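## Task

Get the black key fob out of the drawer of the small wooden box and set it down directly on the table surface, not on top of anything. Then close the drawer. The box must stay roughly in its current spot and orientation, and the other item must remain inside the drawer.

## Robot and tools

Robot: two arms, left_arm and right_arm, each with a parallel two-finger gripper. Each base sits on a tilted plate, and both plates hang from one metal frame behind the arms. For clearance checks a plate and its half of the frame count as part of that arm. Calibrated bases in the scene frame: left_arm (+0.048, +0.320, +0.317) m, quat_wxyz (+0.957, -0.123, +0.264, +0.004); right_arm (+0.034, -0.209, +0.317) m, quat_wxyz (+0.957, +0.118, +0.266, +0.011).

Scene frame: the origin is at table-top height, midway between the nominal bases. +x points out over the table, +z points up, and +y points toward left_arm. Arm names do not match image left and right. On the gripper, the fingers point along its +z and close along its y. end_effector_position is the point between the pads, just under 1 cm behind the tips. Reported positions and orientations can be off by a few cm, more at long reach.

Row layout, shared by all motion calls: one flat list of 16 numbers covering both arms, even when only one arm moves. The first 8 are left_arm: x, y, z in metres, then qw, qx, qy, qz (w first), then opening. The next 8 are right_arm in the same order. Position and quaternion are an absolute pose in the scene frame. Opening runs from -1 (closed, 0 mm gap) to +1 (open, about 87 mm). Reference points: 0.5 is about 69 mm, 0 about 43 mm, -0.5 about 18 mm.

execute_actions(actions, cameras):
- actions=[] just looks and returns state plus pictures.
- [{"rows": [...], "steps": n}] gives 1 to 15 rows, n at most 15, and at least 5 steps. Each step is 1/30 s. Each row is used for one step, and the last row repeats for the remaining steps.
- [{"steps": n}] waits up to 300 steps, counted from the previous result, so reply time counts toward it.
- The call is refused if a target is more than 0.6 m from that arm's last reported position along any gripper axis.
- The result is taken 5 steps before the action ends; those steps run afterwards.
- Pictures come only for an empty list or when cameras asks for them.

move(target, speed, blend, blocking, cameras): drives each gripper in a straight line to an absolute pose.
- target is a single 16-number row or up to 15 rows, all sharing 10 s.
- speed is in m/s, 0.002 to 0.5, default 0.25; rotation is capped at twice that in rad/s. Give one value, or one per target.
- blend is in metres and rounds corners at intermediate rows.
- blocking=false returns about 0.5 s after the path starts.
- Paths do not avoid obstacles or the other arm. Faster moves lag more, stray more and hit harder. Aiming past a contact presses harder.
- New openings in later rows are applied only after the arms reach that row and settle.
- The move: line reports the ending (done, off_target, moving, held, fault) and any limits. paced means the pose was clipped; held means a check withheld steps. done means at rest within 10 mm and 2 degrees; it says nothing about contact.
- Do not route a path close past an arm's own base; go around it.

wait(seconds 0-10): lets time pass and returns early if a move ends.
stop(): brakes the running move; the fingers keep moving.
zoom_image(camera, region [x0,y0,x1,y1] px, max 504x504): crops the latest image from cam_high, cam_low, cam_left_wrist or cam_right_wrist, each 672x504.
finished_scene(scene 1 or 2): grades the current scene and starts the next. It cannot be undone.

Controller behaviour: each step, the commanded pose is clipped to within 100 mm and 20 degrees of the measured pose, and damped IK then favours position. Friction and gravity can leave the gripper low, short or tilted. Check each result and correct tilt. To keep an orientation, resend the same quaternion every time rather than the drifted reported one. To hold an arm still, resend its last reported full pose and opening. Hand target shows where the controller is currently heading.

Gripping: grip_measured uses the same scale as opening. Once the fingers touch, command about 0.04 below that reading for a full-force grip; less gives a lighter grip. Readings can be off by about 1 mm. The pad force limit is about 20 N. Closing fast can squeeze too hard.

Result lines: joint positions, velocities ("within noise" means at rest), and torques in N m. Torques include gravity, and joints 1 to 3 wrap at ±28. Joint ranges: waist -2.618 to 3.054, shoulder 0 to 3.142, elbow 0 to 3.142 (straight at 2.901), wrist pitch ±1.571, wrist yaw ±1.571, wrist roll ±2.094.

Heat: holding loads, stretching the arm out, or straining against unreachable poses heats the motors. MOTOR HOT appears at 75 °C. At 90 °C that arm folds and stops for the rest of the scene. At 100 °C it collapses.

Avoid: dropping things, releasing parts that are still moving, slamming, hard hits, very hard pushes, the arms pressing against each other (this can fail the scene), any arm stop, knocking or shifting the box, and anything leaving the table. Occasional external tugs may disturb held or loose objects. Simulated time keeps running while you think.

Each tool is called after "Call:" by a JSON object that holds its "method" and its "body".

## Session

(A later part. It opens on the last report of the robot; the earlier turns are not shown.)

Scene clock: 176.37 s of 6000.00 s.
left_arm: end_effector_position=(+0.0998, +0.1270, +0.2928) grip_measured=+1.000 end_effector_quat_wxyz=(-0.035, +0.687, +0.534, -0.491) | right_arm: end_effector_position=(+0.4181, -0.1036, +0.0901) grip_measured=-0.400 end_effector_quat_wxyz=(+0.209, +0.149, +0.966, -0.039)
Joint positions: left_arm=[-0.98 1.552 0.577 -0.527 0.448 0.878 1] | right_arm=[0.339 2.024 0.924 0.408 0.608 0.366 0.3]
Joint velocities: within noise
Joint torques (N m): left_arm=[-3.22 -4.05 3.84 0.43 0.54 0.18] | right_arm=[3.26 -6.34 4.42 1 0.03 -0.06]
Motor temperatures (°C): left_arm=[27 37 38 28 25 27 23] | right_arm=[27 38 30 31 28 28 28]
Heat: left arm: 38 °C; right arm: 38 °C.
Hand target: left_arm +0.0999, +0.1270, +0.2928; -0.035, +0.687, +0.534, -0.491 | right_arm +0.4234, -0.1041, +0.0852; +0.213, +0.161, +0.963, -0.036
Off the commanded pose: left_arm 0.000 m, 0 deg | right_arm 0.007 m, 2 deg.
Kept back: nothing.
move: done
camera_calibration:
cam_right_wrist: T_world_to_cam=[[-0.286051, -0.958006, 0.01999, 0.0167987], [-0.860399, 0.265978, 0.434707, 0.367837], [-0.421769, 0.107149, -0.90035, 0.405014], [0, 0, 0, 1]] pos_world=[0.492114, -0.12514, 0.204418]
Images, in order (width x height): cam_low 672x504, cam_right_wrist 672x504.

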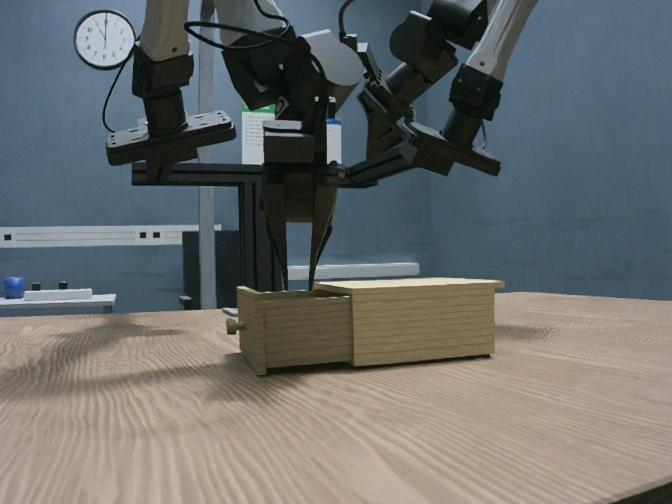

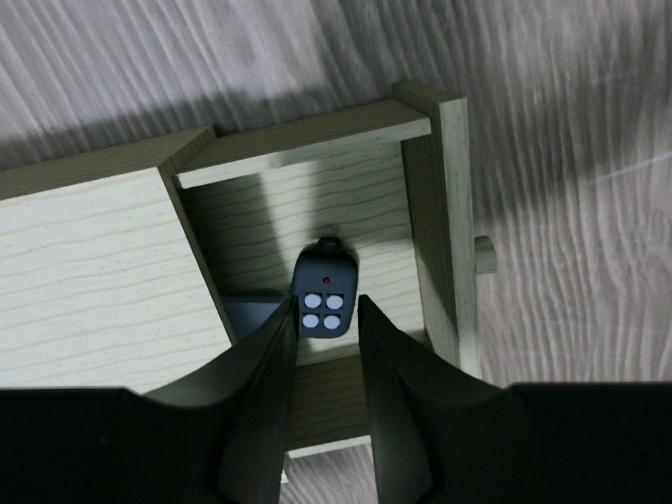

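Call:
{"method": "move", "body": {"target": [0.0998,0.1270,0.2928,-0.035,0.687,0.534,-0.491,1,0.426,-0.1045,0.038,0.2134,0.1611,0.9629,-0.0357,-0.4], "speed": 0.05, "cameras": ["cam_right_wrist"]}}

Call:
{"method": "zoom_image", "body": {"camera": "cam_right_wrist", "region": [180, 180, 480, 420]}}

Scene clock: 178.03 s of 6000.00 s.
left_arm: end_effector_position=(+0.0998, +0.1270, +0.2928) grip_measured=+1.000 end_effector_quat_wxyz=(-0.035, +0.687, +0.534, -0.491) | right_arm: end_effector_position=(+0.4234, -0.1026, +0.0437) grip_measured=-0.400 end_effector_quat_wxyz=(+0.211, +0.160, +0.964, -0.037)
Joint positions: left_arm=[-0.98 1.552 0.577 -0.527 0.448 0.878 1] | right_arm=[0.289 2.199 1.009 0.522 0.569 0.35 0.3]
Joint velocities: within noise
Joint torques (N m): left_arm=[-3.25 -4.08 3.84 0.44 0.55 0.19] | right_arm=[3.48 -6.53 3.48 0.98 0.02 -0.25]
Motor temperatures (°C): left_arm=[27 37 38 28 25 27 23] | right_arm=[27 38 30 31 28 28 28]
Heat: left arm: 38 °C; right arm: 38 °C.
Hand target: left_arm +0.0999, +0.1270, +0.2928; -0.035, +0.687, +0.534, -0.491 | right_arm +0.4259, -0.1046, +0.0382; +0.213, +0.161, +0.963, -0.036
Off the commanded pose: left_arm 0.000 m, 0 deg | right_arm 0.007 m, 0 deg.
Kept back: nothing.
move: done
camera_calibration:
cam_right_wrist: T_world_to_cam=[[-0.305922, -0.952005, 0.00987604, 0.0296632], [-0.857218, 0.279946, 0.432213, 0.39246], [-0.414234, 0.123758, -0.901717, 0.363968], [0, 0, 0, 1]] pos_world=[0.496266, -0.126672, 0.158277]
Images, in order (width x height): cam_right_wrist 672x504.

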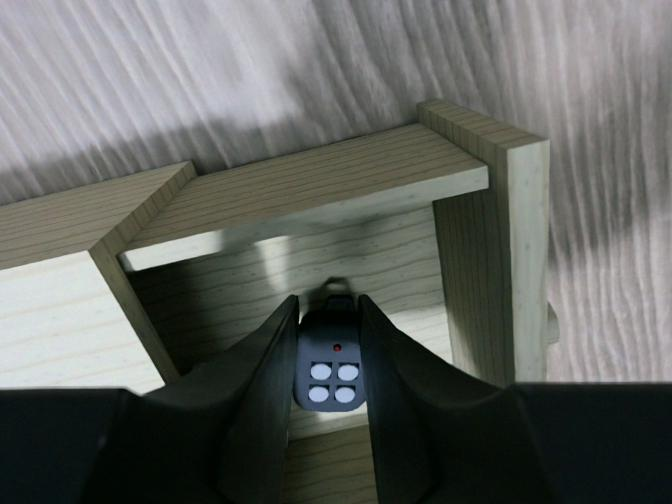

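Scaled by 1.680 from the camera's 672x504 image, which has a finer 960x720 frame.

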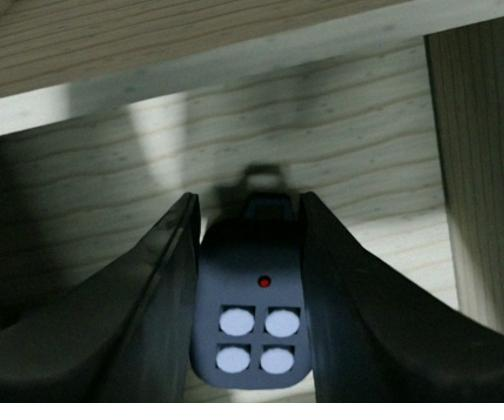

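Call:
{"method": "move", "body": {"target": [0.0998,0.1270,0.2928,-0.035,0.687,0.534,-0.491,1,0.4240,-0.1085,0.025,0.2134,0.1611,0.9629,-0.0357,-0.4], "speed": 0.03, "cameras": ["cam_right_wrist"]}}

Call:
{"method": "zoom_image", "body": {"camera": "cam_right_wrist", "region": [180, 180, 480, 420]}}

Scene clock: 179.23 s of 6000.00 s.
left_arm: end_effector_position=(+0.0998, +0.1270, +0.2928) grip_measured=+1.000 end_effector_quat_wxyz=(-0.035, +0.687, +0.534, -0.491) | right_arm: end_effector_position=(+0.4209, -0.1095, +0.0308) grip_measured=-0.400 end_effector_quat_wxyz=(+0.210, +0.160, +0.964, -0.042)
Joint positions: left_arm=[-0.98 1.552 0.577 -0.527 0.448 0.878 1] | right_arm=[0.265 2.239 1.018 0.556 0.562 0.332 0.3]
Joint velocities: within noise
Joint torques (N m): left_arm=[-3.19 -4.08 3.79 0.43 0.54 0.19] | right_arm=[3.73 -6.32 3.41 1.06 -0.1 -0.24]
Motor temperatures (°C): left_arm=[27 37 38 28 25 27 23] | right_arm=[27 38 30 31 28 28 28]
Heat: left arm: 38 °C; right arm: 38 °C.
Hand target: left_arm +0.0999, +0.1270, +0.2928; -0.035, +0.687, +0.534, -0.491 | right_arm +0.4240, -0.1086, +0.0253; +0.213, +0.161, +0.963, -0.036
Off the commanded pose: left_arm 0.000 m, 0 deg | right_arm 0.007 m, 1 deg.
Kept back: nothing.
move: done
camera_calibration:
cam_right_wrist: T_world_to_cam=[[-0.308019, -0.951139, 0.0214163, 0.0230294], [-0.854809, 0.286565, 0.432645, 0.397555], [-0.417643, 0.114956, -0.90131, 0.352614], [0, 0, 0, 1]] pos_world=[0.494194, -0.132556, 0.145322]
Images, in order (width x height): cam_right_wrist 672x504.

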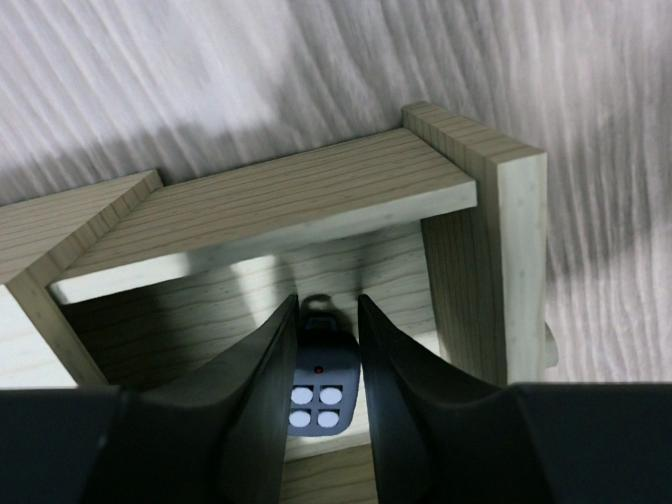

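Scaled by 1.680 from the camera's 672x504 image, which has a finer 960x720 frame.

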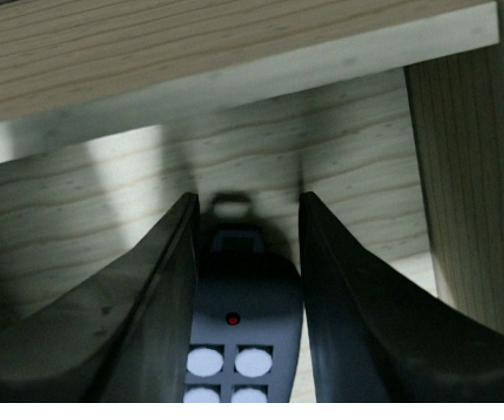

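Call:
{"method": "move", "body": {"target": [0.0998,0.1270,0.2928,-0.035,0.687,0.534,-0.491,1,0.4225,-0.1035,0.025,0.2134,0.1611,0.9629,-0.0357,-0.4], "speed": 0.03, "cameras": ["cam_right_wrist"]}}

Call:
{"method": "zoom_image", "body": {"camera": "cam_right_wrist", "region": [180, 180, 480, 420]}}

Scene clock: 180.50 s of 6000.00 s.
left_arm: end_effector_position=(+0.0998, +0.1270, +0.2928) grip_measured=+1.000 end_effector_quat_wxyz=(-0.035, +0.687, +0.534, -0.491) | right_arm: end_effector_position=(+0.4205, -0.1092, +0.0295) grip_measured=-0.400 end_effector_quat_wxyz=(+0.209, +0.159, +0.964, -0.043)
Joint positions: left_arm=[-0.98 1.552 0.577 -0.527 0.448 0.878 1] | right_arm=[0.265 2.244 1.021 0.558 0.562 0.331 0.3]
Joint velocities: within noise
Joint torques (N m): left_arm=[-3.19 -4.08 3.86 0.43 0.55 0.19] | right_arm=[4.88 -6.23 3.34 1.05 0.05 -0.11]
Motor temperatures (°C): left_arm=[27 37 38 28 25 27 23] | right_arm=[27 38 30 31 28 28 28]
Heat: left arm: 38 °C; right arm: 38 °C.
Hand target: left_arm +0.0999, +0.1270, +0.2928; -0.035, +0.687, +0.534, -0.491 | right_arm +0.4224, -0.1035, +0.0252; +0.213, +0.161, +0.963, -0.036
Off the commanded pose: left_arm 0.000 m, 0 deg | right_arm 0.008 m, 1 deg.
Kept back: nothing.
move: done
camera_calibration:
cam_right_wrist: T_world_to_cam=[[-0.306425, -0.951619, 0.022906, 0.0224395], [-0.854733, 0.285659, 0.433393, 0.397496], [-0.418968, 0.113224, -0.900914, 0.351545], [0, 0, 0, 1]] pos_world=[0.493916, -0.131998, 0.143926]
Images, in order (width x height): cam_right_wrist 672x504.

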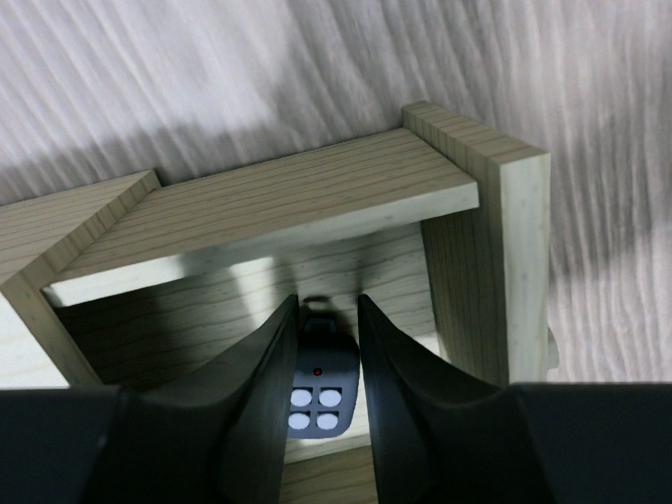

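Scaled by 1.680 from the camera's 672x504 image, which has a finer 960x720 frame.

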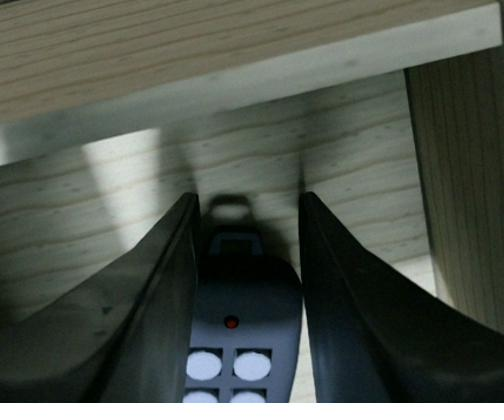

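Call:
{"method": "move", "body": {"target": [0.0998,0.1270,0.2928,-0.035,0.687,0.534,-0.491,1,0.4190,-0.1025,0.025,0.2134,0.1611,0.9629,-0.0357,-0.6], "speed": 0.03, "cameras": ["cam_right_wrist"]}}

Call:
{"method": "zoom_image", "body": {"camera": "cam_right_wrist", "region": [180, 180, 480, 420]}}

Scene clock: 181.43 s of 6000.00 s.
left_arm: end_effector_position=(+0.0998, +0.1270, +0.2928) grip_measured=+1.000 end_effector_quat_wxyz=(-0.035, +0.687, +0.534, -0.491) | right_arm: end_effector_position=(+0.4232, -0.1088, +0.0302) grip_measured=-0.600 end_effector_quat_wxyz=(+0.214, +0.162, +0.962, -0.041)
Joint positions: left_arm=[-0.98 1.552 0.577 -0.527 0.448 0.878 1] | right_arm=[0.265 2.244 1.021 0.57 0.561 0.331 0.2]
Joint velocities: within noise
Joint torques (N m): left_arm=[-3.18 -4.07 3.79 0.43 0.54 0.2] | right_arm=[5.44 -6.32 2.11 1.01 0.06 -0.05]
Motor temperatures (°C): left_arm=[27 37 38 28 25 27 23] | right_arm=[27 38 30 31 28 28 28]
Heat: left arm: 38 °C; right arm: 38 °C.
Hand target: left_arm +0.0999, +0.1270, +0.2928; -0.035, +0.687, +0.534, -0.491 | right_arm +0.4189, -0.1026, +0.0252; +0.213, +0.161, +0.963, -0.036
Off the commanded pose: left_arm 0.000 m, 0 deg | right_arm 0.009 m, 1 deg.
Kept back: nothing.
move: done
camera_calibration:
cam_right_wrist: T_world_to_cam=[[-0.310357, -0.95048, 0.0163269, 0.0257088], [-0.858396, 0.287586, 0.424795, 0.401426], [-0.408455, 0.117823, -0.905142, 0.349435], [0, 0, 0, 1]] pos_world=[0.49529, -0.13218, 0.145345]
Images, in order (width x height): cam_right_wrist 672x504.

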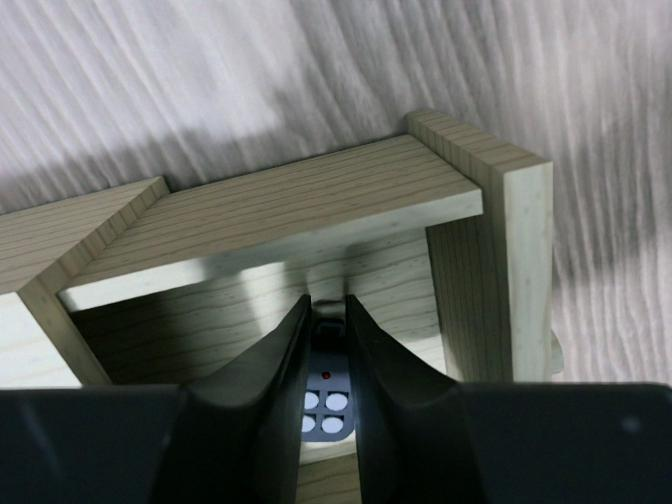

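Scaled by 1.680 from the camera's 672x504 image, which has a finer 960x720 frame.

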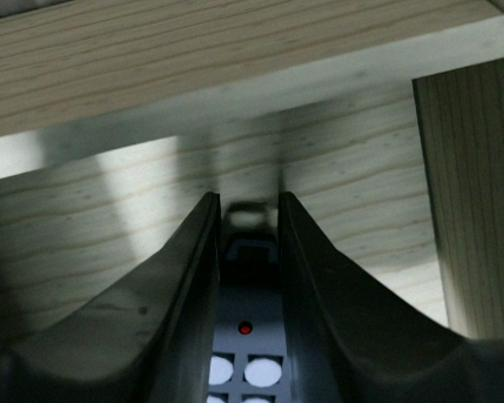

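Call:
{"method": "move", "body": {"target": [0.0998,0.1270,0.2928,-0.035,0.687,0.534,-0.491,1,0.4120,-0.1025,0.025,0.2134,0.1611,0.9629,-0.0357,-0.6], "speed": 0.03, "cameras": ["cam_right_wrist"]}}

Call:
{"method": "zoom_image", "body": {"camera": "cam_right_wrist", "region": [180, 180, 480, 420]}}

Scene clock: 182.37 s of 6000.00 s.
left_arm: end_effector_position=(+0.0998, +0.1270, +0.2928) grip_measured=+1.000 end_effector_quat_wxyz=(-0.035, +0.687, +0.534, -0.491) | right_arm: end_effector_position=(+0.4195, -0.1094, +0.0300) grip_measured=-0.600 end_effector_quat_wxyz=(+0.217, +0.163, +0.962, -0.040)
Joint positions: left_arm=[-0.98 1.552 0.577 -0.527 0.448 0.878 1] | right_arm=[0.265 2.244 1.001 0.595 0.561 0.332 0.2]
Joint velocities: within noise
Joint torques (N m): left_arm=[-3.21 -4.1 3.79 0.43 0.54 0.19] | right_arm=[5.71 -6.22 1.35 1.02 0.1 -0.03]
Motor temperatures (°C): left_arm=[27 37 38 28 25 27 23] | right_arm=[27 38 30 31 28 28 28]
Heat: left arm: 38 °C; right arm: 38 °C.
Hand target: left_arm +0.0999, +0.1270, +0.2928; -0.035, +0.687, +0.534, -0.491 | right_arm +0.4118, -0.1027, +0.0252; +0.213, +0.161, +0.963, -0.036
Off the commanded pose: left_arm 0.000 m, 0 deg | right_arm 0.011 m, 1 deg.
Kept back: nothing.
move: off_target (right_arm)
camera_calibration:
cam_right_wrist: T_world_to_cam=[[-0.313091, -0.949626, 0.0135523, 0.0252871], [-0.859579, 0.289413, 0.421146, 0.39932], [-0.403853, 0.120208, -0.906892, 0.346225], [0, 0, 0, 1]] pos_world=[0.490989, -0.133174, 0.145474]
Images, in order (width x height): cam_right_wrist 672x504.

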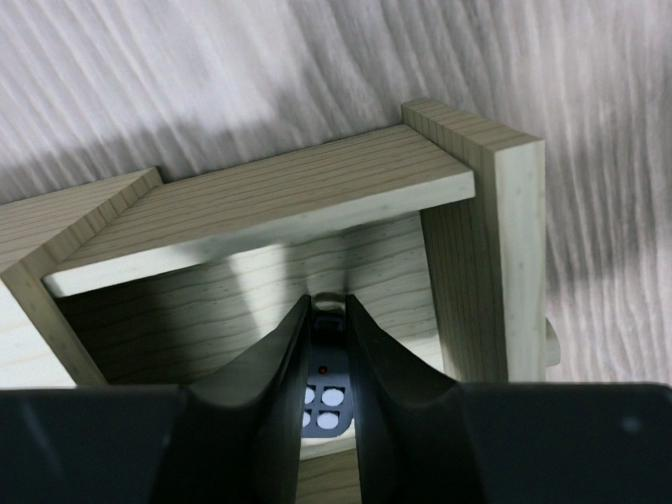

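Scaled by 1.680 from the camera's 672x504 image, which has a finer 960x720 frame.

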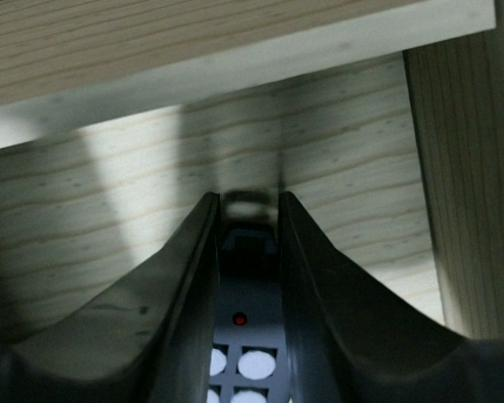

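Call:
{"method": "move", "body": {"target": [0.0998,0.1270,0.2928,-0.035,0.687,0.534,-0.491,1,0.4120,-0.1025,0.025,0.2134,0.1611,0.9629,-0.0357,-0.75], "speed": 0.03, "cameras": ["cam_right_wrist"]}}

Call:
{"method": "zoom_image", "body": {"camera": "cam_right_wrist", "region": [230, 220, 430, 380]}}

Scene clock: 183.30 s of 6000.00 s.
left_arm: end_effector_position=(+0.0998, +0.1270, +0.2928) grip_measured=+1.000 end_effector_quat_wxyz=(-0.035, +0.687, +0.534, -0.491) | right_arm: end_effector_position=(+0.4203, -0.1093, +0.0302) grip_measured=-0.708 end_effector_quat_wxyz=(+0.218, +0.165, +0.961, -0.039)
Joint positions: left_arm=[-0.98 1.552 0.577 -0.527 0.448 0.878 1] | right_arm=[0.265 2.244 1.001 0.599 0.561 0.333 0.146]
Joint velocities: left_arm=[0.007 -0.017 -0.012 0.095 -0.154 0.051 0] | right_arm=[within noise]
Joint torques (N m): left_arm=[-3.22 -4.08 3.78 0.43 0.54 0.19] | right_arm=[5.67 -6.17 1.21 1.02 0.09 -0.05]
Motor temperatures (°C): left_arm=[27 37 38 28 25 27 23] | right_arm=[27 38 30 31 28 28 28]
Heat: left arm: 38 °C; right arm: 38 °C.
Hand target: left_arm +0.0999, +0.1270, +0.2928; -0.035, +0.687, +0.534, -0.491 | right_arm +0.4118, -0.1027, +0.0252; +0.213, +0.161, +0.963, -0.036
Off the commanded pose: left_arm 0.000 m, 0 deg | right_arm 0.012 m, 1 deg.
Kept back: nothing.
move: off_target (right_arm)
camera_calibration:
cam_right_wrist: T_world_to_cam=[[-0.315082, -0.948995, 0.0114579, 0.026587], [-0.860498, 0.29075, 0.418338, 0.400479], [-0.400333, 0.121951, -0.908219, 0.345476], [0, 0, 0, 1]] pos_world=[0.491294, -0.13334, 0.145927]
Images, in order (width x height): cam_right_wrist 672x504.

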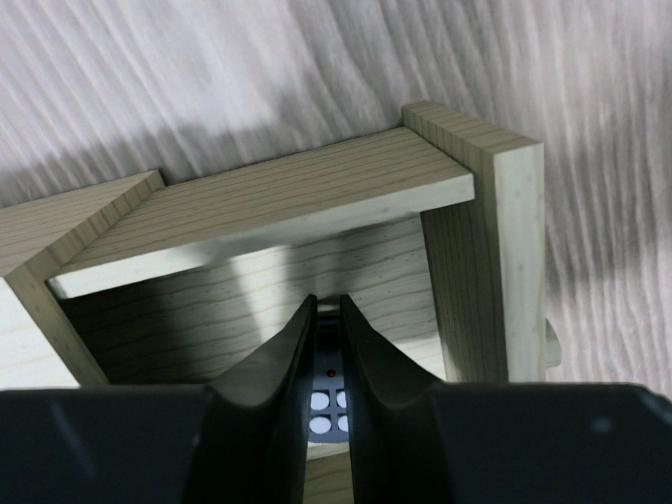

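Scaled by 2.520 from the camera's 672x504 image, which has a finer 960x720 frame.

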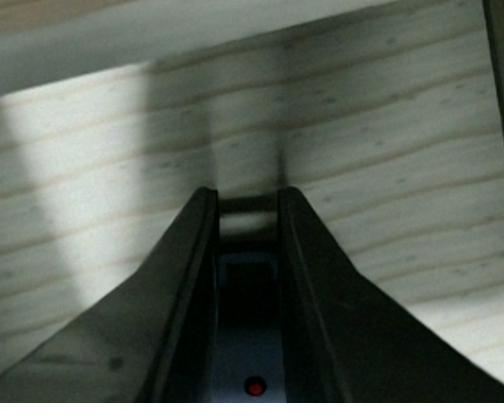

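Call:
{"method": "move", "body": {"target": [0.0998,0.1270,0.2928,-0.035,0.687,0.534,-0.491,1,0.429,-0.1035,0.026,0.2162,0.0426,0.9754,-0.0094,-0.76], "speed": 0.04, "cameras": ["cam_right_wrist","cam_low"]}}

Call:
{"method": "zoom_image", "body": {"camera": "cam_right_wrist", "region": [180, 180, 480, 420]}}

Scene clock: 186.83 s of 6000.00 s.
left_arm: end_effector_position=(+0.0998, +0.1270, +0.2928) grip_measured=+1.000 end_effector_quat_wxyz=(-0.035, +0.687, +0.534, -0.491) | right_arm: end_effector_position=(+0.4266, -0.1001, +0.0302) grip_measured=-0.708 end_effector_quat_wxyz=(+0.218, +0.045, +0.975, -0.009)
Joint positions: left_arm=[-0.98 1.552 0.577 -0.527 0.448 0.878 1] | right_arm=[0.26 2.244 1.016 0.604 0.447 0.098 0.146]
Joint velocities: within noise
Joint torques (N m): left_arm=[-3.19 -4.07 3.79 0.43 0.54 0.19] | right_arm=[3.33 -7.25 3.44 0.89 -0.08 -0.24]
Motor temperatures (°C): left_arm=[27 37 38 28 25 27 23] | right_arm=[27 38 30 31 28 28 28]
Heat: left arm: 38 °C; right arm: 38 °C.
Hand target: left_arm +0.0999, +0.1270, +0.2928; -0.035, +0.687, +0.534, -0.491 | right_arm +0.4289, -0.1035, +0.0261; +0.216, +0.043, +0.975, -0.009
Off the commanded pose: left_arm 0.000 m, 0 deg | right_arm 0.006 m, 0 deg.
Kept back: nothing.
move: done
camera_calibration:
cam_right_wrist: T_world_to_cam=[[-0.0718278, -0.997398, 0.00613276, -0.0711503], [-0.902417, 0.0676042, 0.425527, 0.398618], [-0.424835, 0.0250304, -0.904925, 0.34756], [0, 0, 0, 1]] pos_world=[0.502265, -0.106613, 0.145329]
Images, in order (width x height): cam_low 672x504, cam_right_wrist 672x504.

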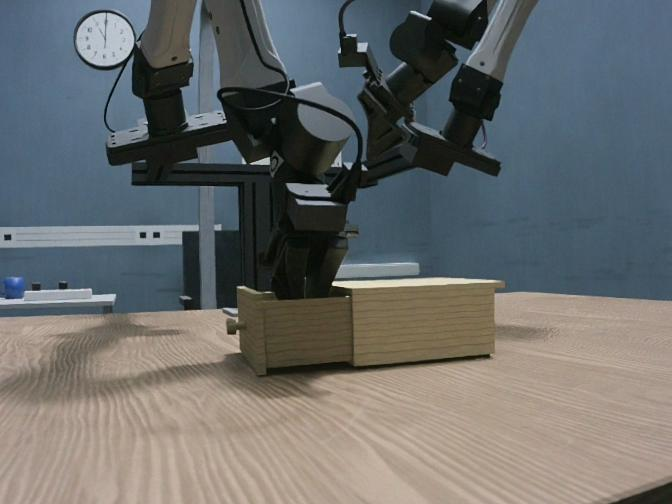

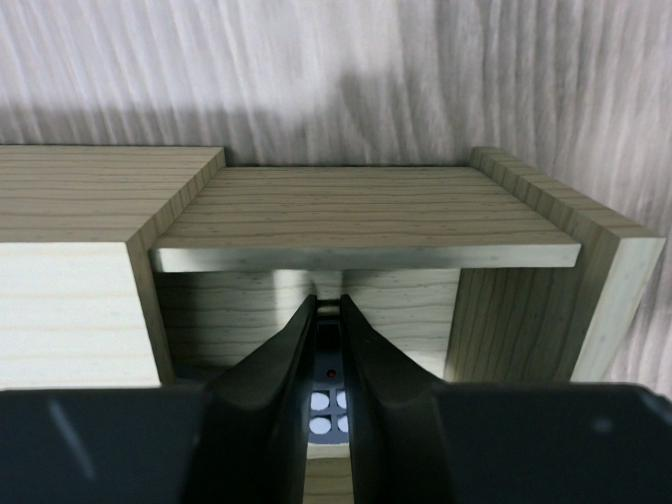

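Scaled by 1.680 from the camera's 672x504 image, which has a finer 960x720 frame.

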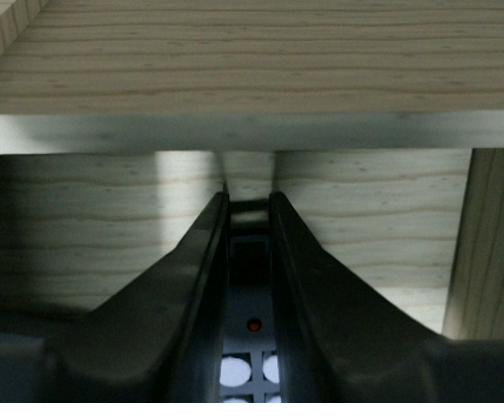

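Call:
{"method": "move", "body": {"target": [0.0998,0.1270,0.2928,-0.035,0.687,0.534,-0.491,1,0.434,-0.110,0.026,0.2162,0.0426,0.9754,-0.0094,-0.76], "speed": 0.04, "cameras": ["cam_right_wrist","cam_low"]}}

Call:
{"method": "zoom_image", "body": {"camera": "cam_right_wrist", "region": [180, 220, 480, 460]}}

Scene clock: 187.77 s of 6000.00 s.
left_arm: end_effector_position=(+0.0998, +0.1270, +0.2928) grip_measured=+1.000 end_effector_quat_wxyz=(-0.035, +0.687, +0.534, -0.491) | right_arm: end_effector_position=(+0.4293, -0.1025, +0.0286) grip_measured=-0.709 end_effector_quat_wxyz=(+0.216, +0.042, +0.976, -0.005)
Joint positions: left_arm=[-0.98 1.552 0.577 -0.527 0.448 0.878 1] | right_arm=[0.248 2.244 1.025 0.595 0.426 0.087 0.146]
Joint velocities: within noise
Joint torques (N m): left_arm=[-3.23 -4.1 3.82 0.43 0.56 0.2] | right_arm=[2.73 -7.79 3.63 0.9 -0.04 -0.28]
Motor temperatures (°C): left_arm=[27 37 38 28 25 27 23] | right_arm=[27 38 30 31 28 28 28]
Heat: left arm: 38 °C; right arm: 38 °C.
Hand target: left_arm +0.0999, +0.1270, +0.2928; -0.035, +0.687, +0.534, -0.491 | right_arm +0.4339, -0.1100, +0.0261; +0.216, +0.043, +0.975, -0.009
Off the commanded pose: left_arm 0.000 m, 0 deg | right_arm 0.009 m, 1 deg.
Kept back: nothing.
move: done
camera_calibration:
cam_right_wrist: T_world_to_cam=[[-0.0638998, -0.997955, -0.0017868, -0.0765584], [-0.901628, 0.0569643, 0.428746, 0.400308], [-0.427767, 0.0290078, -0.903423, 0.348926], [0, 0, 0, 1]] pos_world=[0.505296, -0.109327, 0.143461]
Images, in order (width x height): cam_low 672x504, cam_right_wrist 672x504.

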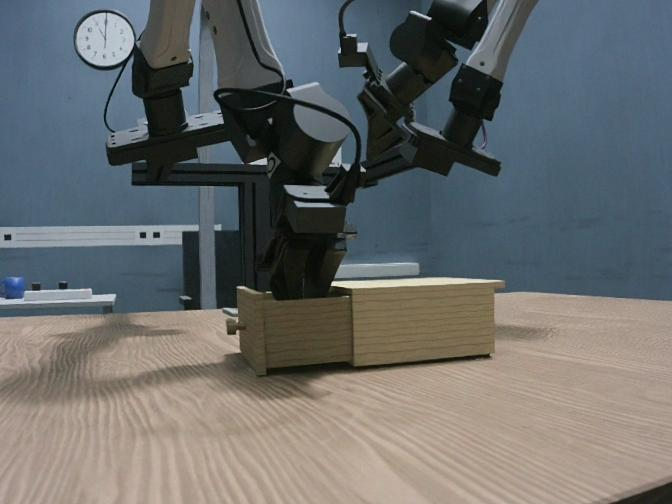

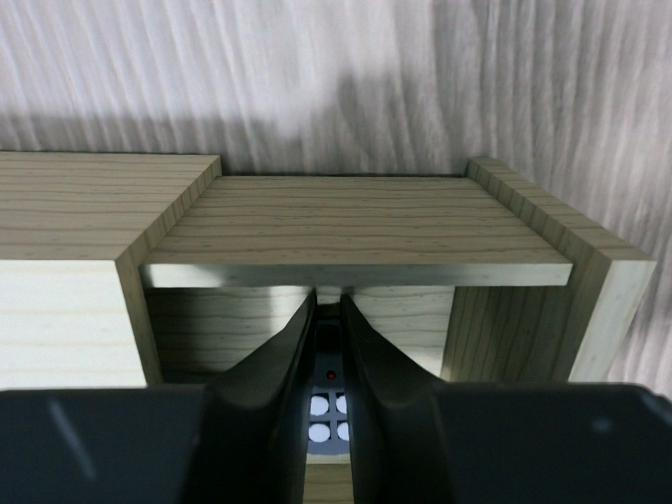

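Scaled by 1.680 from the camera's 672x504 image, which has a finer 960x720 frame.

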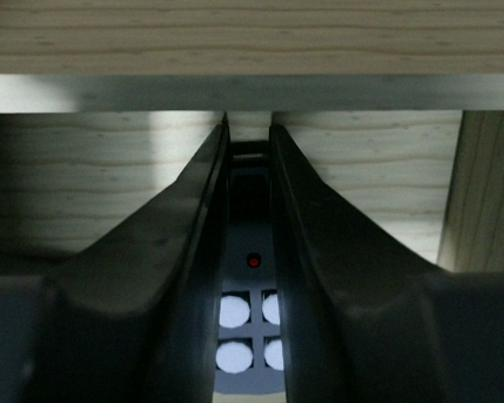

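Call:
{"method": "move", "body": {"target": [0.0998,0.1270,0.2928,-0.035,0.687,0.534,-0.491,1,0.440,-0.113,0.026,0.2162,0.0426,0.9754,-0.0094,-0.76], "speed": 0.04, "cameras": ["cam_right_wrist"]}}

Call:
{"method": "zoom_image", "body": {"camera": "cam_right_wrist", "region": [180, 220, 480, 460]}}

Scene clock: 188.97 s of 6000.00 s.
left_arm: end_effector_position=(+0.0998, +0.1270, +0.2928) grip_measured=+1.000 end_effector_quat_wxyz=(-0.035, +0.687, +0.534, -0.491) | right_arm: end_effector_position=(+0.4323, -0.1042, +0.0276) grip_measured=-0.709 end_effector_quat_wxyz=(+0.212, +0.039, +0.976, -0.004)
Joint positions: left_arm=[-0.98 1.552 0.577 -0.527 0.448 0.878 1] | right_arm=[0.24 2.244 1.043 0.572 0.416 0.08 0.146]
Joint velocities: within noise
Joint torques (N m): left_arm=[-3.25 -4.15 3.77 0.43 0.55 0.17] | right_arm=[2.52 -8.25 3.9 0.92 0.01 -0.31]
Motor temperatures (°C): left_arm=[27 37 38 28 25 27 23] | right_arm=[27 38 30 31 28 28 28]
Heat: left arm: 38 °C; right arm: 38 °C.
Hand target: left_arm +0.0999, +0.1270, +0.2928; -0.035, +0.687, +0.534, -0.491 | right_arm +0.4397, -0.1130, +0.0262; +0.216, +0.043, +0.975, -0.009
Off the commanded pose: left_arm 0.000 m, 0 deg | right_arm 0.012 m, 1 deg.
Kept back: nothing.
move: off_target (right_arm)
camera_calibration:
cam_right_wrist: T_world_to_cam=[[-0.0579231, -0.998319, -0.00220623, -0.0807439], [-0.898687, 0.0511798, 0.435593, 0.401497], [-0.434748, 0.0272136, -0.900141, 0.352099], [0, 0, 0, 1]] pos_world=[0.509218, -0.110739, 0.141871]
Images, in order (width x height): cam_right_wrist 672x504.

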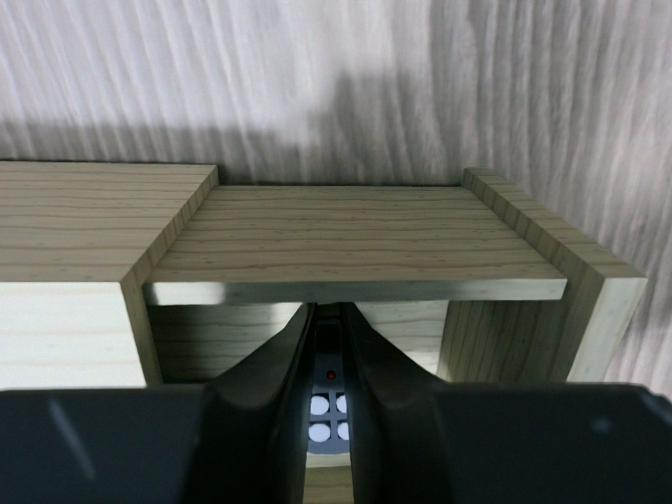

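Scaled by 1.680 from the camera's 672x504 image, which has a finer 960x720 frame.

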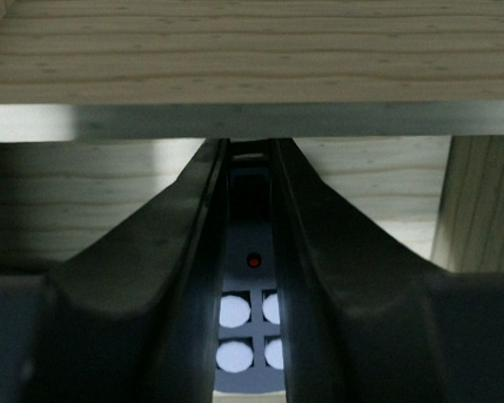

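Call:
{"method": "move", "body": {"target": [[0.0998,0.1270,0.2928,-0.035,0.687,0.534,-0.491,1,0.4323,-0.1042,0.0276,0.212,0.039,0.976,-0.004,-0.4],[0.0998,0.1270,0.2928,-0.035,0.687,0.534,-0.491,1,0.432,-0.106,0.07,0.2162,0.0426,0.9754,-0.0094,-0.4],[0.0998,0.1270,0.2928,-0.035,0.687,0.534,-0.491,1,0.415,-0.115,0.14,0.2162,0.0426,0.9754,-0.0094,-0.4]], "speed": 0.08, "cameras": ["cam_right_wrist","cam_low"]}}

Call:
{"method": "zoom_image", "body": {"camera": "cam_right_wrist", "region": [120, 120, 470, 420]}}

Scene clock: 191.90 s of 6000.00 s.
left_arm: end_effector_position=(+0.0998, +0.1270, +0.2928) grip_measured=+1.000 end_effector_quat_wxyz=(-0.035, +0.687, +0.534, -0.491) | right_arm: end_effector_position=(+0.4108, -0.1158, +0.1287) grip_measured=-0.400 end_effector_quat_wxyz=(+0.206, +0.037, +0.978, -0.011)
Joint positions: left_arm=[-0.98 1.552 0.577 -0.527 0.448 0.878 1] | right_arm=[0.332 1.834 0.819 0.343 0.502 0.142 0.3]
Joint velocities: within noise
Joint torques (N m): left_arm=[-3.19 -4.08 3.81 0.44 0.54 0.19] | right_arm=[5.22 -10.02 2.73 0.74 0.16 -0.02]
Motor temperatures (°C): left_arm=[27 37 38 28 25 27 23] | right_arm=[27 38 29 31 28 28 28]
Heat: left arm: 38 °C; right arm: 38 °C.
Hand target: left_arm +0.0999, +0.1270, +0.2928; -0.035, +0.687, +0.534, -0.491 | right_arm +0.4151, -0.1150, +0.1396; +0.216, +0.043, +0.975, -0.009
Off the commanded pose: left_arm 0.000 m, 0 deg | right_arm 0.012 m, 1 deg.
Kept back: nothing.
move: off_target (right_arm)
camera_calibration:
cam_right_wrist: T_world_to_cam=[[-0.0574483, -0.998263, 0.0130981, -0.0954119], [-0.893168, 0.057253, 0.446064, 0.335812], [-0.446039, 0.0139268, -0.894905, 0.436499], [0, 0, 0, 1]] pos_world=[0.489151, -0.120551, 0.242081]
Images, in order (width x height): cam_low 672x504, cam_right_wrist 672x504.

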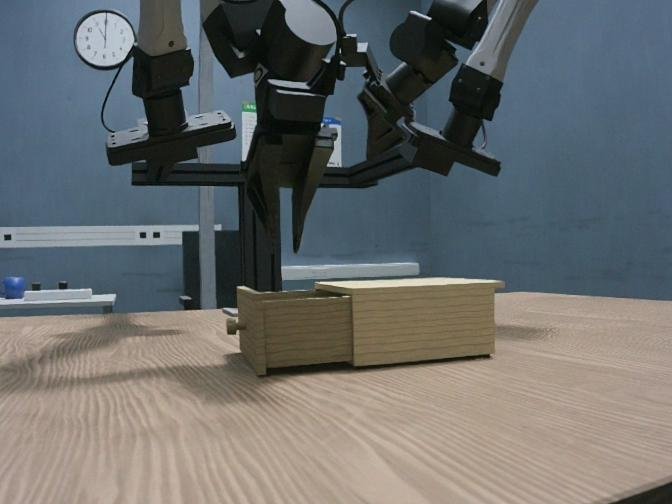

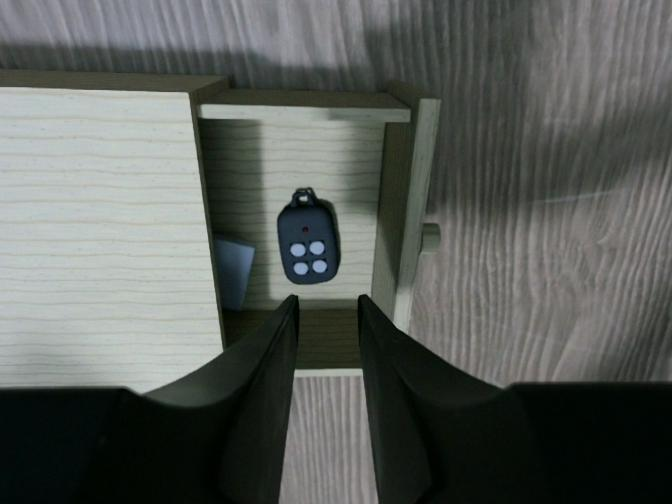

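Scaled by 1.440 from the camera's 672x504 image, which has a finer 960x720 frame.

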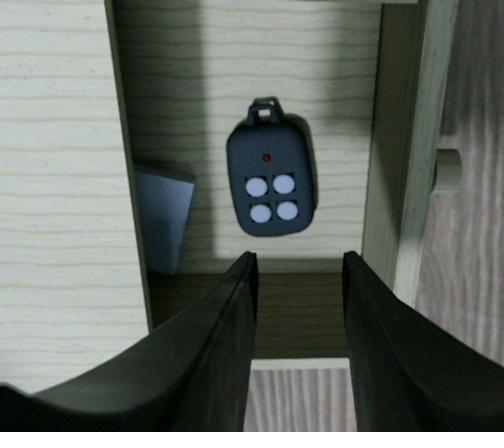

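Call:
{"method": "move", "body": {"target": [0.0998,0.1270,0.2928,-0.035,0.687,0.534,-0.491,1,0.393,-0.125,0.20,0.1207,0.7084,0.6841,-0.1249,0.44], "speed": 0.2}}

Scene clock: 198.03 s of 6000.00 s.
left_arm: end_effector_position=(+0.0998, +0.1270, +0.2928) grip_measured=+1.000 end_effector_quat_wxyz=(-0.035, +0.687, +0.534, -0.491) | right_arm: end_effector_position=(+0.3836, -0.1297, +0.1881) grip_measured=+0.440 end_effector_quat_wxyz=(+0.120, +0.700, +0.690, -0.141)
Joint positions: left_arm=[-0.98 1.552 0.577 -0.527 0.448 0.878 1] | right_arm=[0.418 1.758 1.11 -0.72 0.76 2.057 0.72]
Joint velocities: within noise
Joint torques (N m): left_arm=[-3.19 -4.1 3.78 0.44 0.54 0.19] | right_arm=[5.31 -9.26 6.17 -0.38 0.17 -0.05]
Motor temperatures (°C): left_arm=[27 37 38 28 25 27 23] | right_arm=[27 39 30 31 28 28 28]
Heat: left arm: 38 °C; right arm: 39 °C.
Hand target: left_arm +0.0999, +0.1270, +0.2928; -0.035, +0.687, +0.534, -0.491 | right_arm +0.3928, -0.1252, +0.1998; +0.120, +0.708, +0.684, -0.125
Off the commanded pose: left_arm 0.000 m, 0 deg | right_arm 0.016 m, 2 deg.
Kept back: nothing.
move: off_target (right_arm)
camera_calibration:
cam_right_wrist: T_world_to_cam=[[-0.999444, 0.000266422, 0.0333559, 0.375423], [0.0164379, 0.874056, 0.485547, 0.0354027], [-0.0290256, 0.485825, -0.873574, 0.374965], [0, 0, 0, 1]] pos_world=[0.385516, -0.213211, 0.297848]

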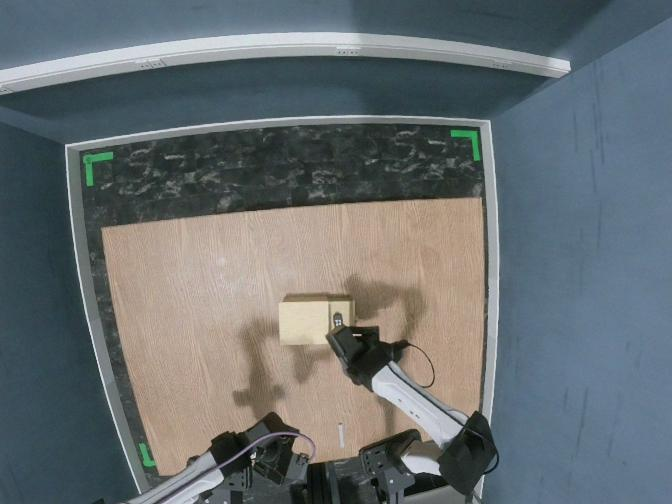

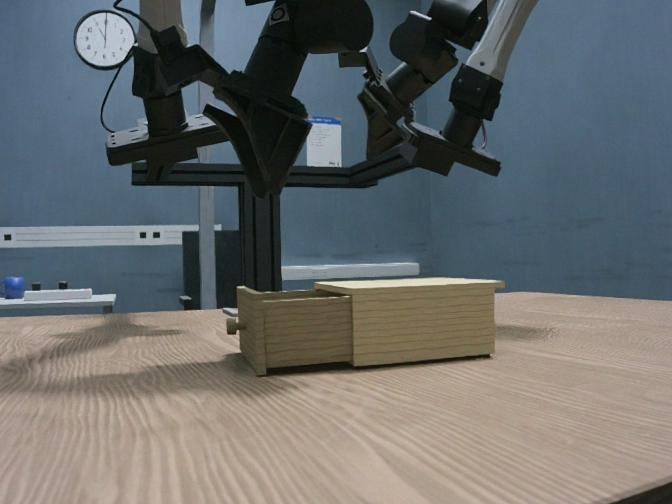

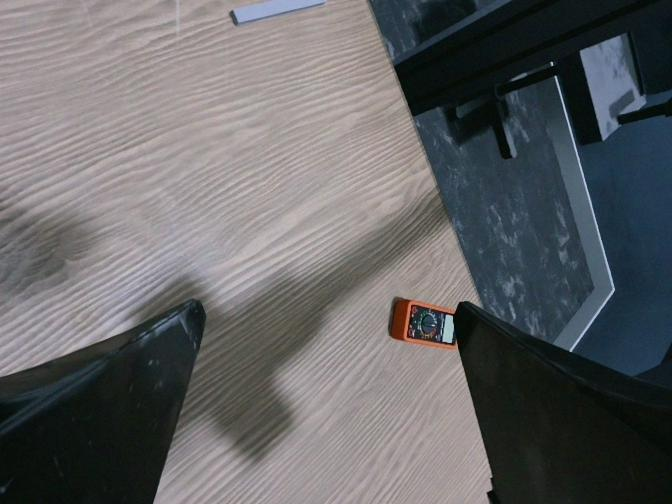

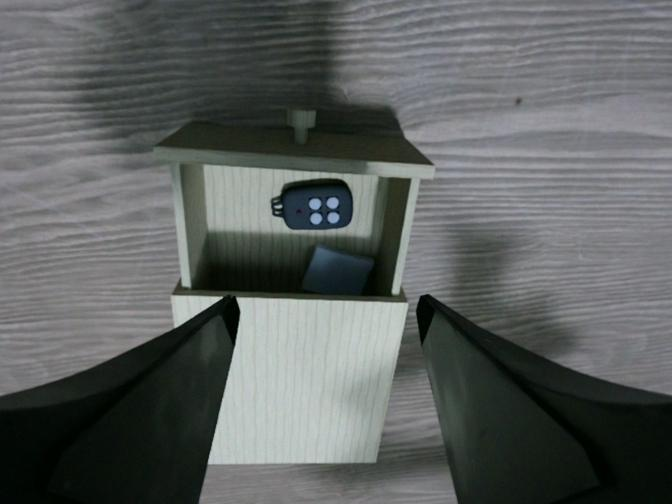

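Call:
{"method": "move", "body": {"target": [0.0998,0.1270,0.2928,-0.035,0.687,0.534,-0.491,1,0.399,-0.104,0.10,0.1207,0.7084,0.6841,-0.1249,0.44], "speed": 0.12, "cameras": ["cam_right_wrist","cam_low"]}}

Scene clock: 199.80 s of 6000.00 s.
left_arm: end_effector_position=(+0.0998, +0.1270, +0.2928) grip_measured=+1.000 end_effector_quat_wxyz=(-0.035, +0.687, +0.534, -0.491) | right_arm: end_effector_position=(+0.3957, -0.1035, +0.1056) grip_measured=+0.440 end_effector_quat_wxyz=(+0.122, +0.706, +0.686, -0.126)
Joint positions: left_arm=[-0.98 1.552 0.577 -0.527 0.448 0.878 1] | right_arm=[0.372 2.033 1.166 -0.421 0.741 1.987 0.72]
Joint velocities: within noise
Joint torques (N m): left_arm=[-3.19 -4.08 3.78 0.44 0.54 0.18] | right_arm=[3.52 -6.5 4.56 -0.06 0.14 -0.25]
Motor temperatures (°C): left_arm=[27 37 38 28 25 27 23] | right_arm=[27 39 30 30 28 28 28]
Heat: left arm: 38 °C; right arm: 39 °C.
Hand target: left_arm +0.0999, +0.1270, +0.2928; -0.035, +0.687, +0.534, -0.491 | right_arm +0.3989, -0.1042, +0.1001; +0.121, +0.708, +0.684, -0.125
Off the commanded pose: left_arm 0.000 m, 0 deg | right_arm 0.007 m, 0 deg.
Kept back: nothing.
move: done
camera_calibration:
cam_right_wrist: T_world_to_cam=[[-0.99994, 0.00958514, 0.00522888, 0.394351], [0.0109149, 0.865013, 0.501631, 0.0518777], [0.00028515, 0.501658, -0.865066, 0.279638], [0, 0, 0, 1]] pos_world=[0.393681, -0.188937, 0.21382]
Images, in order (width x height): cam_low 672x504, cam_right_wrist 672x504.

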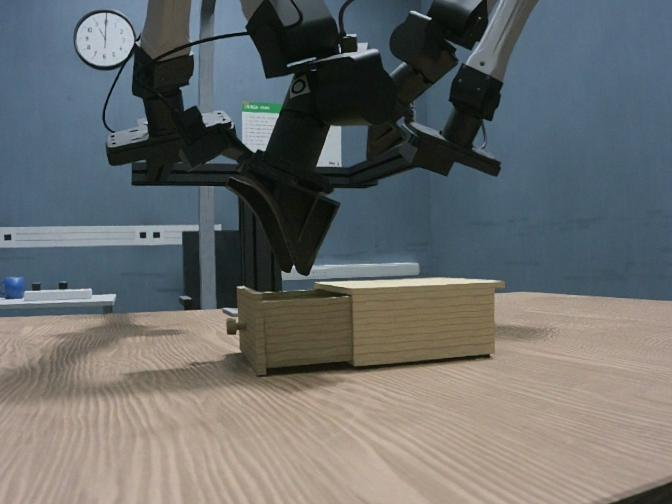

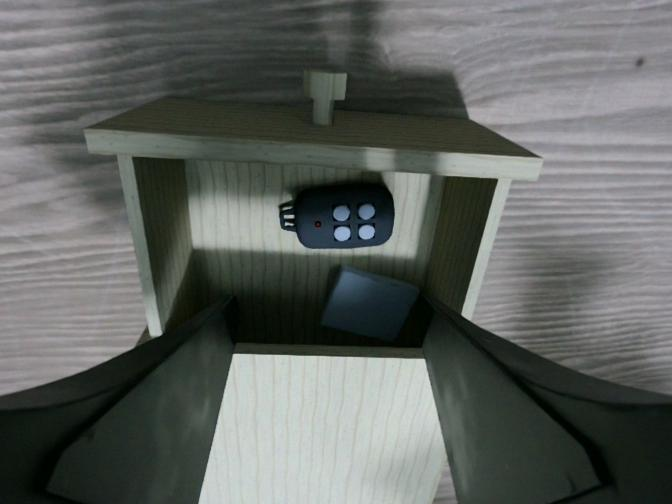

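Call:
{"method": "move", "body": {"target": [0.0998,0.1270,0.2928,-0.035,0.687,0.534,-0.491,1,0.3985,-0.106,0.058,0.1207,0.7084,0.6841,-0.1249,0.44], "speed": 0.06, "cameras": ["cam_right_wrist","cam_low"]}}

Scene clock: 201.30 s of 6000.00 s.
left_arm: end_effector_position=(+0.0998, +0.1270, +0.2928) grip_measured=+1.000 end_effector_quat_wxyz=(-0.035, +0.687, +0.534, -0.491) | right_arm: end_effector_position=(+0.3970, -0.1049, +0.0645) grip_measured=+0.440 end_effector_quat_wxyz=(+0.123, +0.707, +0.685, -0.125)
Joint positions: left_arm=[-0.98 1.552 0.577 -0.527 0.448 0.878 1] | right_arm=[0.324 2.155 1.195 -0.284 0.727 1.927 0.72]
Joint velocities: within noise
Joint torques (N m): left_arm=[-3.21 -4.05 3.81 0.43 0.53 0.2] | right_arm=[3.63 -6.52 3.92 -0.01 0.16 -0.21]
Motor temperatures (°C): left_arm=[27 37 38 28 25 27 23] | right_arm=[27 39 30 30 28 28 28]
Heat: left arm: 38 °C; right arm: 39 °C.
Hand target: left_arm +0.0999, +0.1270, +0.2928; -0.035, +0.687, +0.534, -0.491 | right_arm +0.3984, -0.1060, +0.0582; +0.121, +0.708, +0.684, -0.125
Off the commanded pose: left_arm 0.000 m, 0 deg | right_arm 0.007 m, 0 deg.
Kept back: nothing.
move: done
camera_calibration:
cam_right_wrist: T_world_to_cam=[[-0.999933, 0.0112773, 0.00258607, 0.396205], [0.0110499, 0.864559, 0.50241, 0.0735778], [0.00343003, 0.502405, -0.864626, 0.243605], [0, 0, 0, 1]] pos_world=[0.39453, -0.190469, 0.172636]
Images, in order (width x height): cam_low 672x504, cam_right_wrist 672x504.

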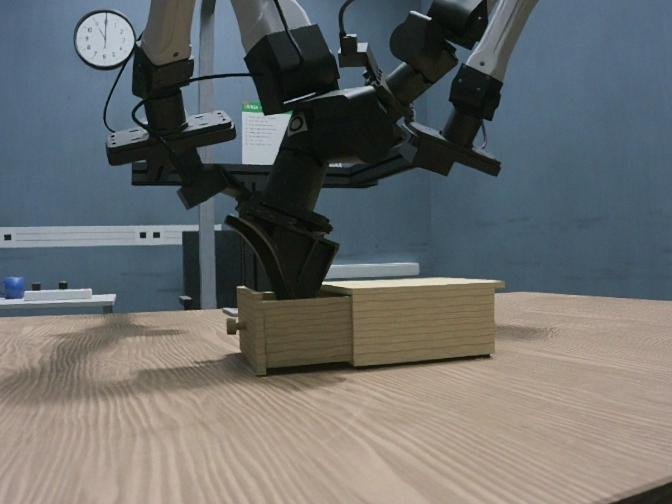

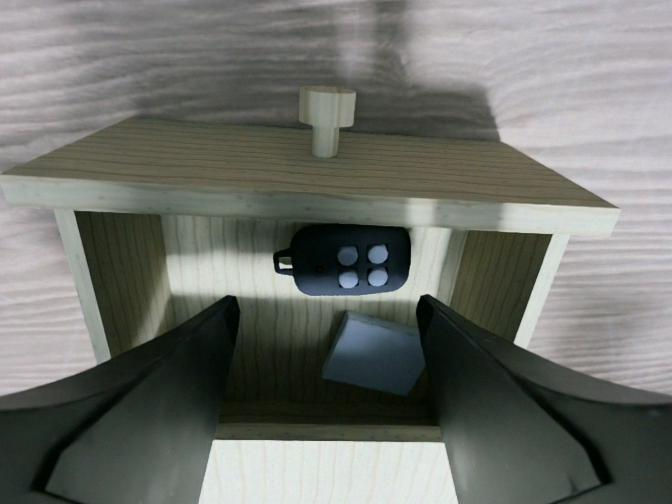

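Call:
{"method": "move", "body": {"target": [0.0998,0.1270,0.2928,-0.035,0.687,0.534,-0.491,1,0.3965,-0.106,0.043,0.1207,0.7084,0.6841,-0.1249,0.47], "speed": 0.05, "cameras": ["cam_right_wrist","cam_low"]}}

Scene clock: 202.47 s of 6000.00 s.
left_arm: end_effector_position=(+0.0998, +0.1270, +0.2928) grip_measured=+1.000 end_effector_quat_wxyz=(-0.035, +0.687, +0.534, -0.491) | right_arm: end_effector_position=(+0.3956, -0.1044, +0.0500) grip_measured=+0.470 end_effector_quat_wxyz=(+0.123, +0.707, +0.685, -0.124)
Joint positions: left_arm=[-0.98 1.552 0.577 -0.527 0.448 0.878 1] | right_arm=[0.311 2.2 1.206 -0.238 0.722 1.909 0.735]
Joint velocities: within noise
Joint torques (N m): left_arm=[-3.23 -4.1 3.78 0.43 0.54 0.19] | right_arm=[3.58 -6.52 3.64 0 0.2 -0.26]
Motor temperatures (°C): left_arm=[27 37 38 28 25 27 23] | right_arm=[27 39 30 30 28 28 28]
Heat: left arm: 38 °C; right arm: 39 °C.
Hand target: left_arm +0.0999, +0.1270, +0.2928; -0.035, +0.687, +0.534, -0.491 | right_arm +0.3964, -0.1060, +0.0432; +0.121, +0.708, +0.684, -0.125
Off the commanded pose: left_arm 0.000 m, 0 deg | right_arm 0.007 m, 0 deg.
Kept back: nothing.
move: done
camera_calibration:
cam_right_wrist: T_world_to_cam=[[-0.999942, 0.0106195, 0.00200756, 0.394811], [0.0101878, 0.864191, 0.503061, 0.0807177], [0.00360734, 0.503052, -0.864248, 0.230706], [0, 0, 0, 1]] pos_world=[0.393133, -0.190005, 0.157988]
Images, in order (width x height): cam_low 672x504, cam_right_wrist 672x504.

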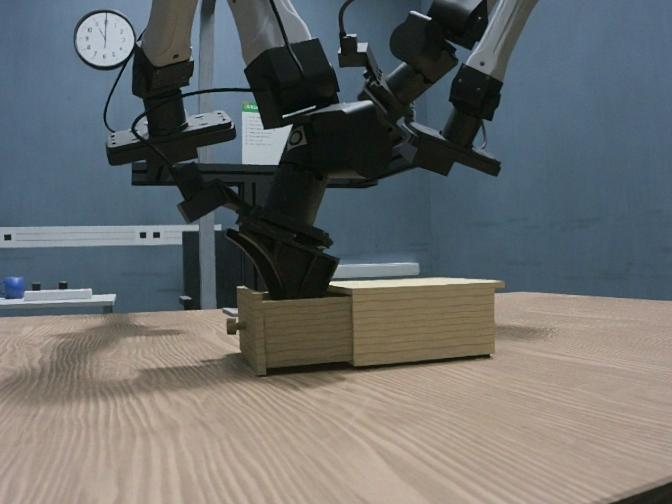

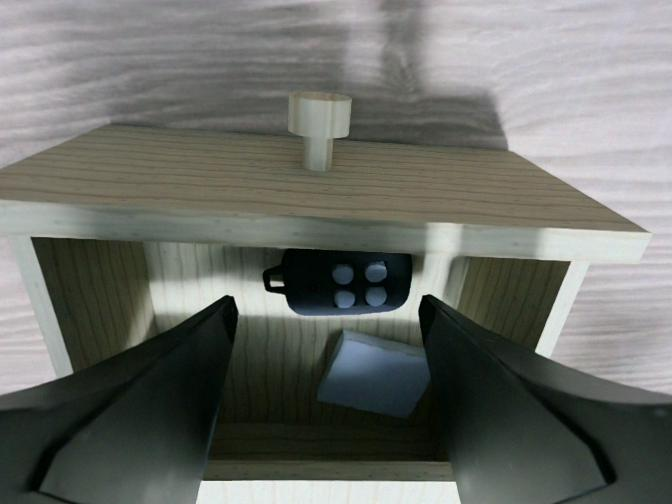

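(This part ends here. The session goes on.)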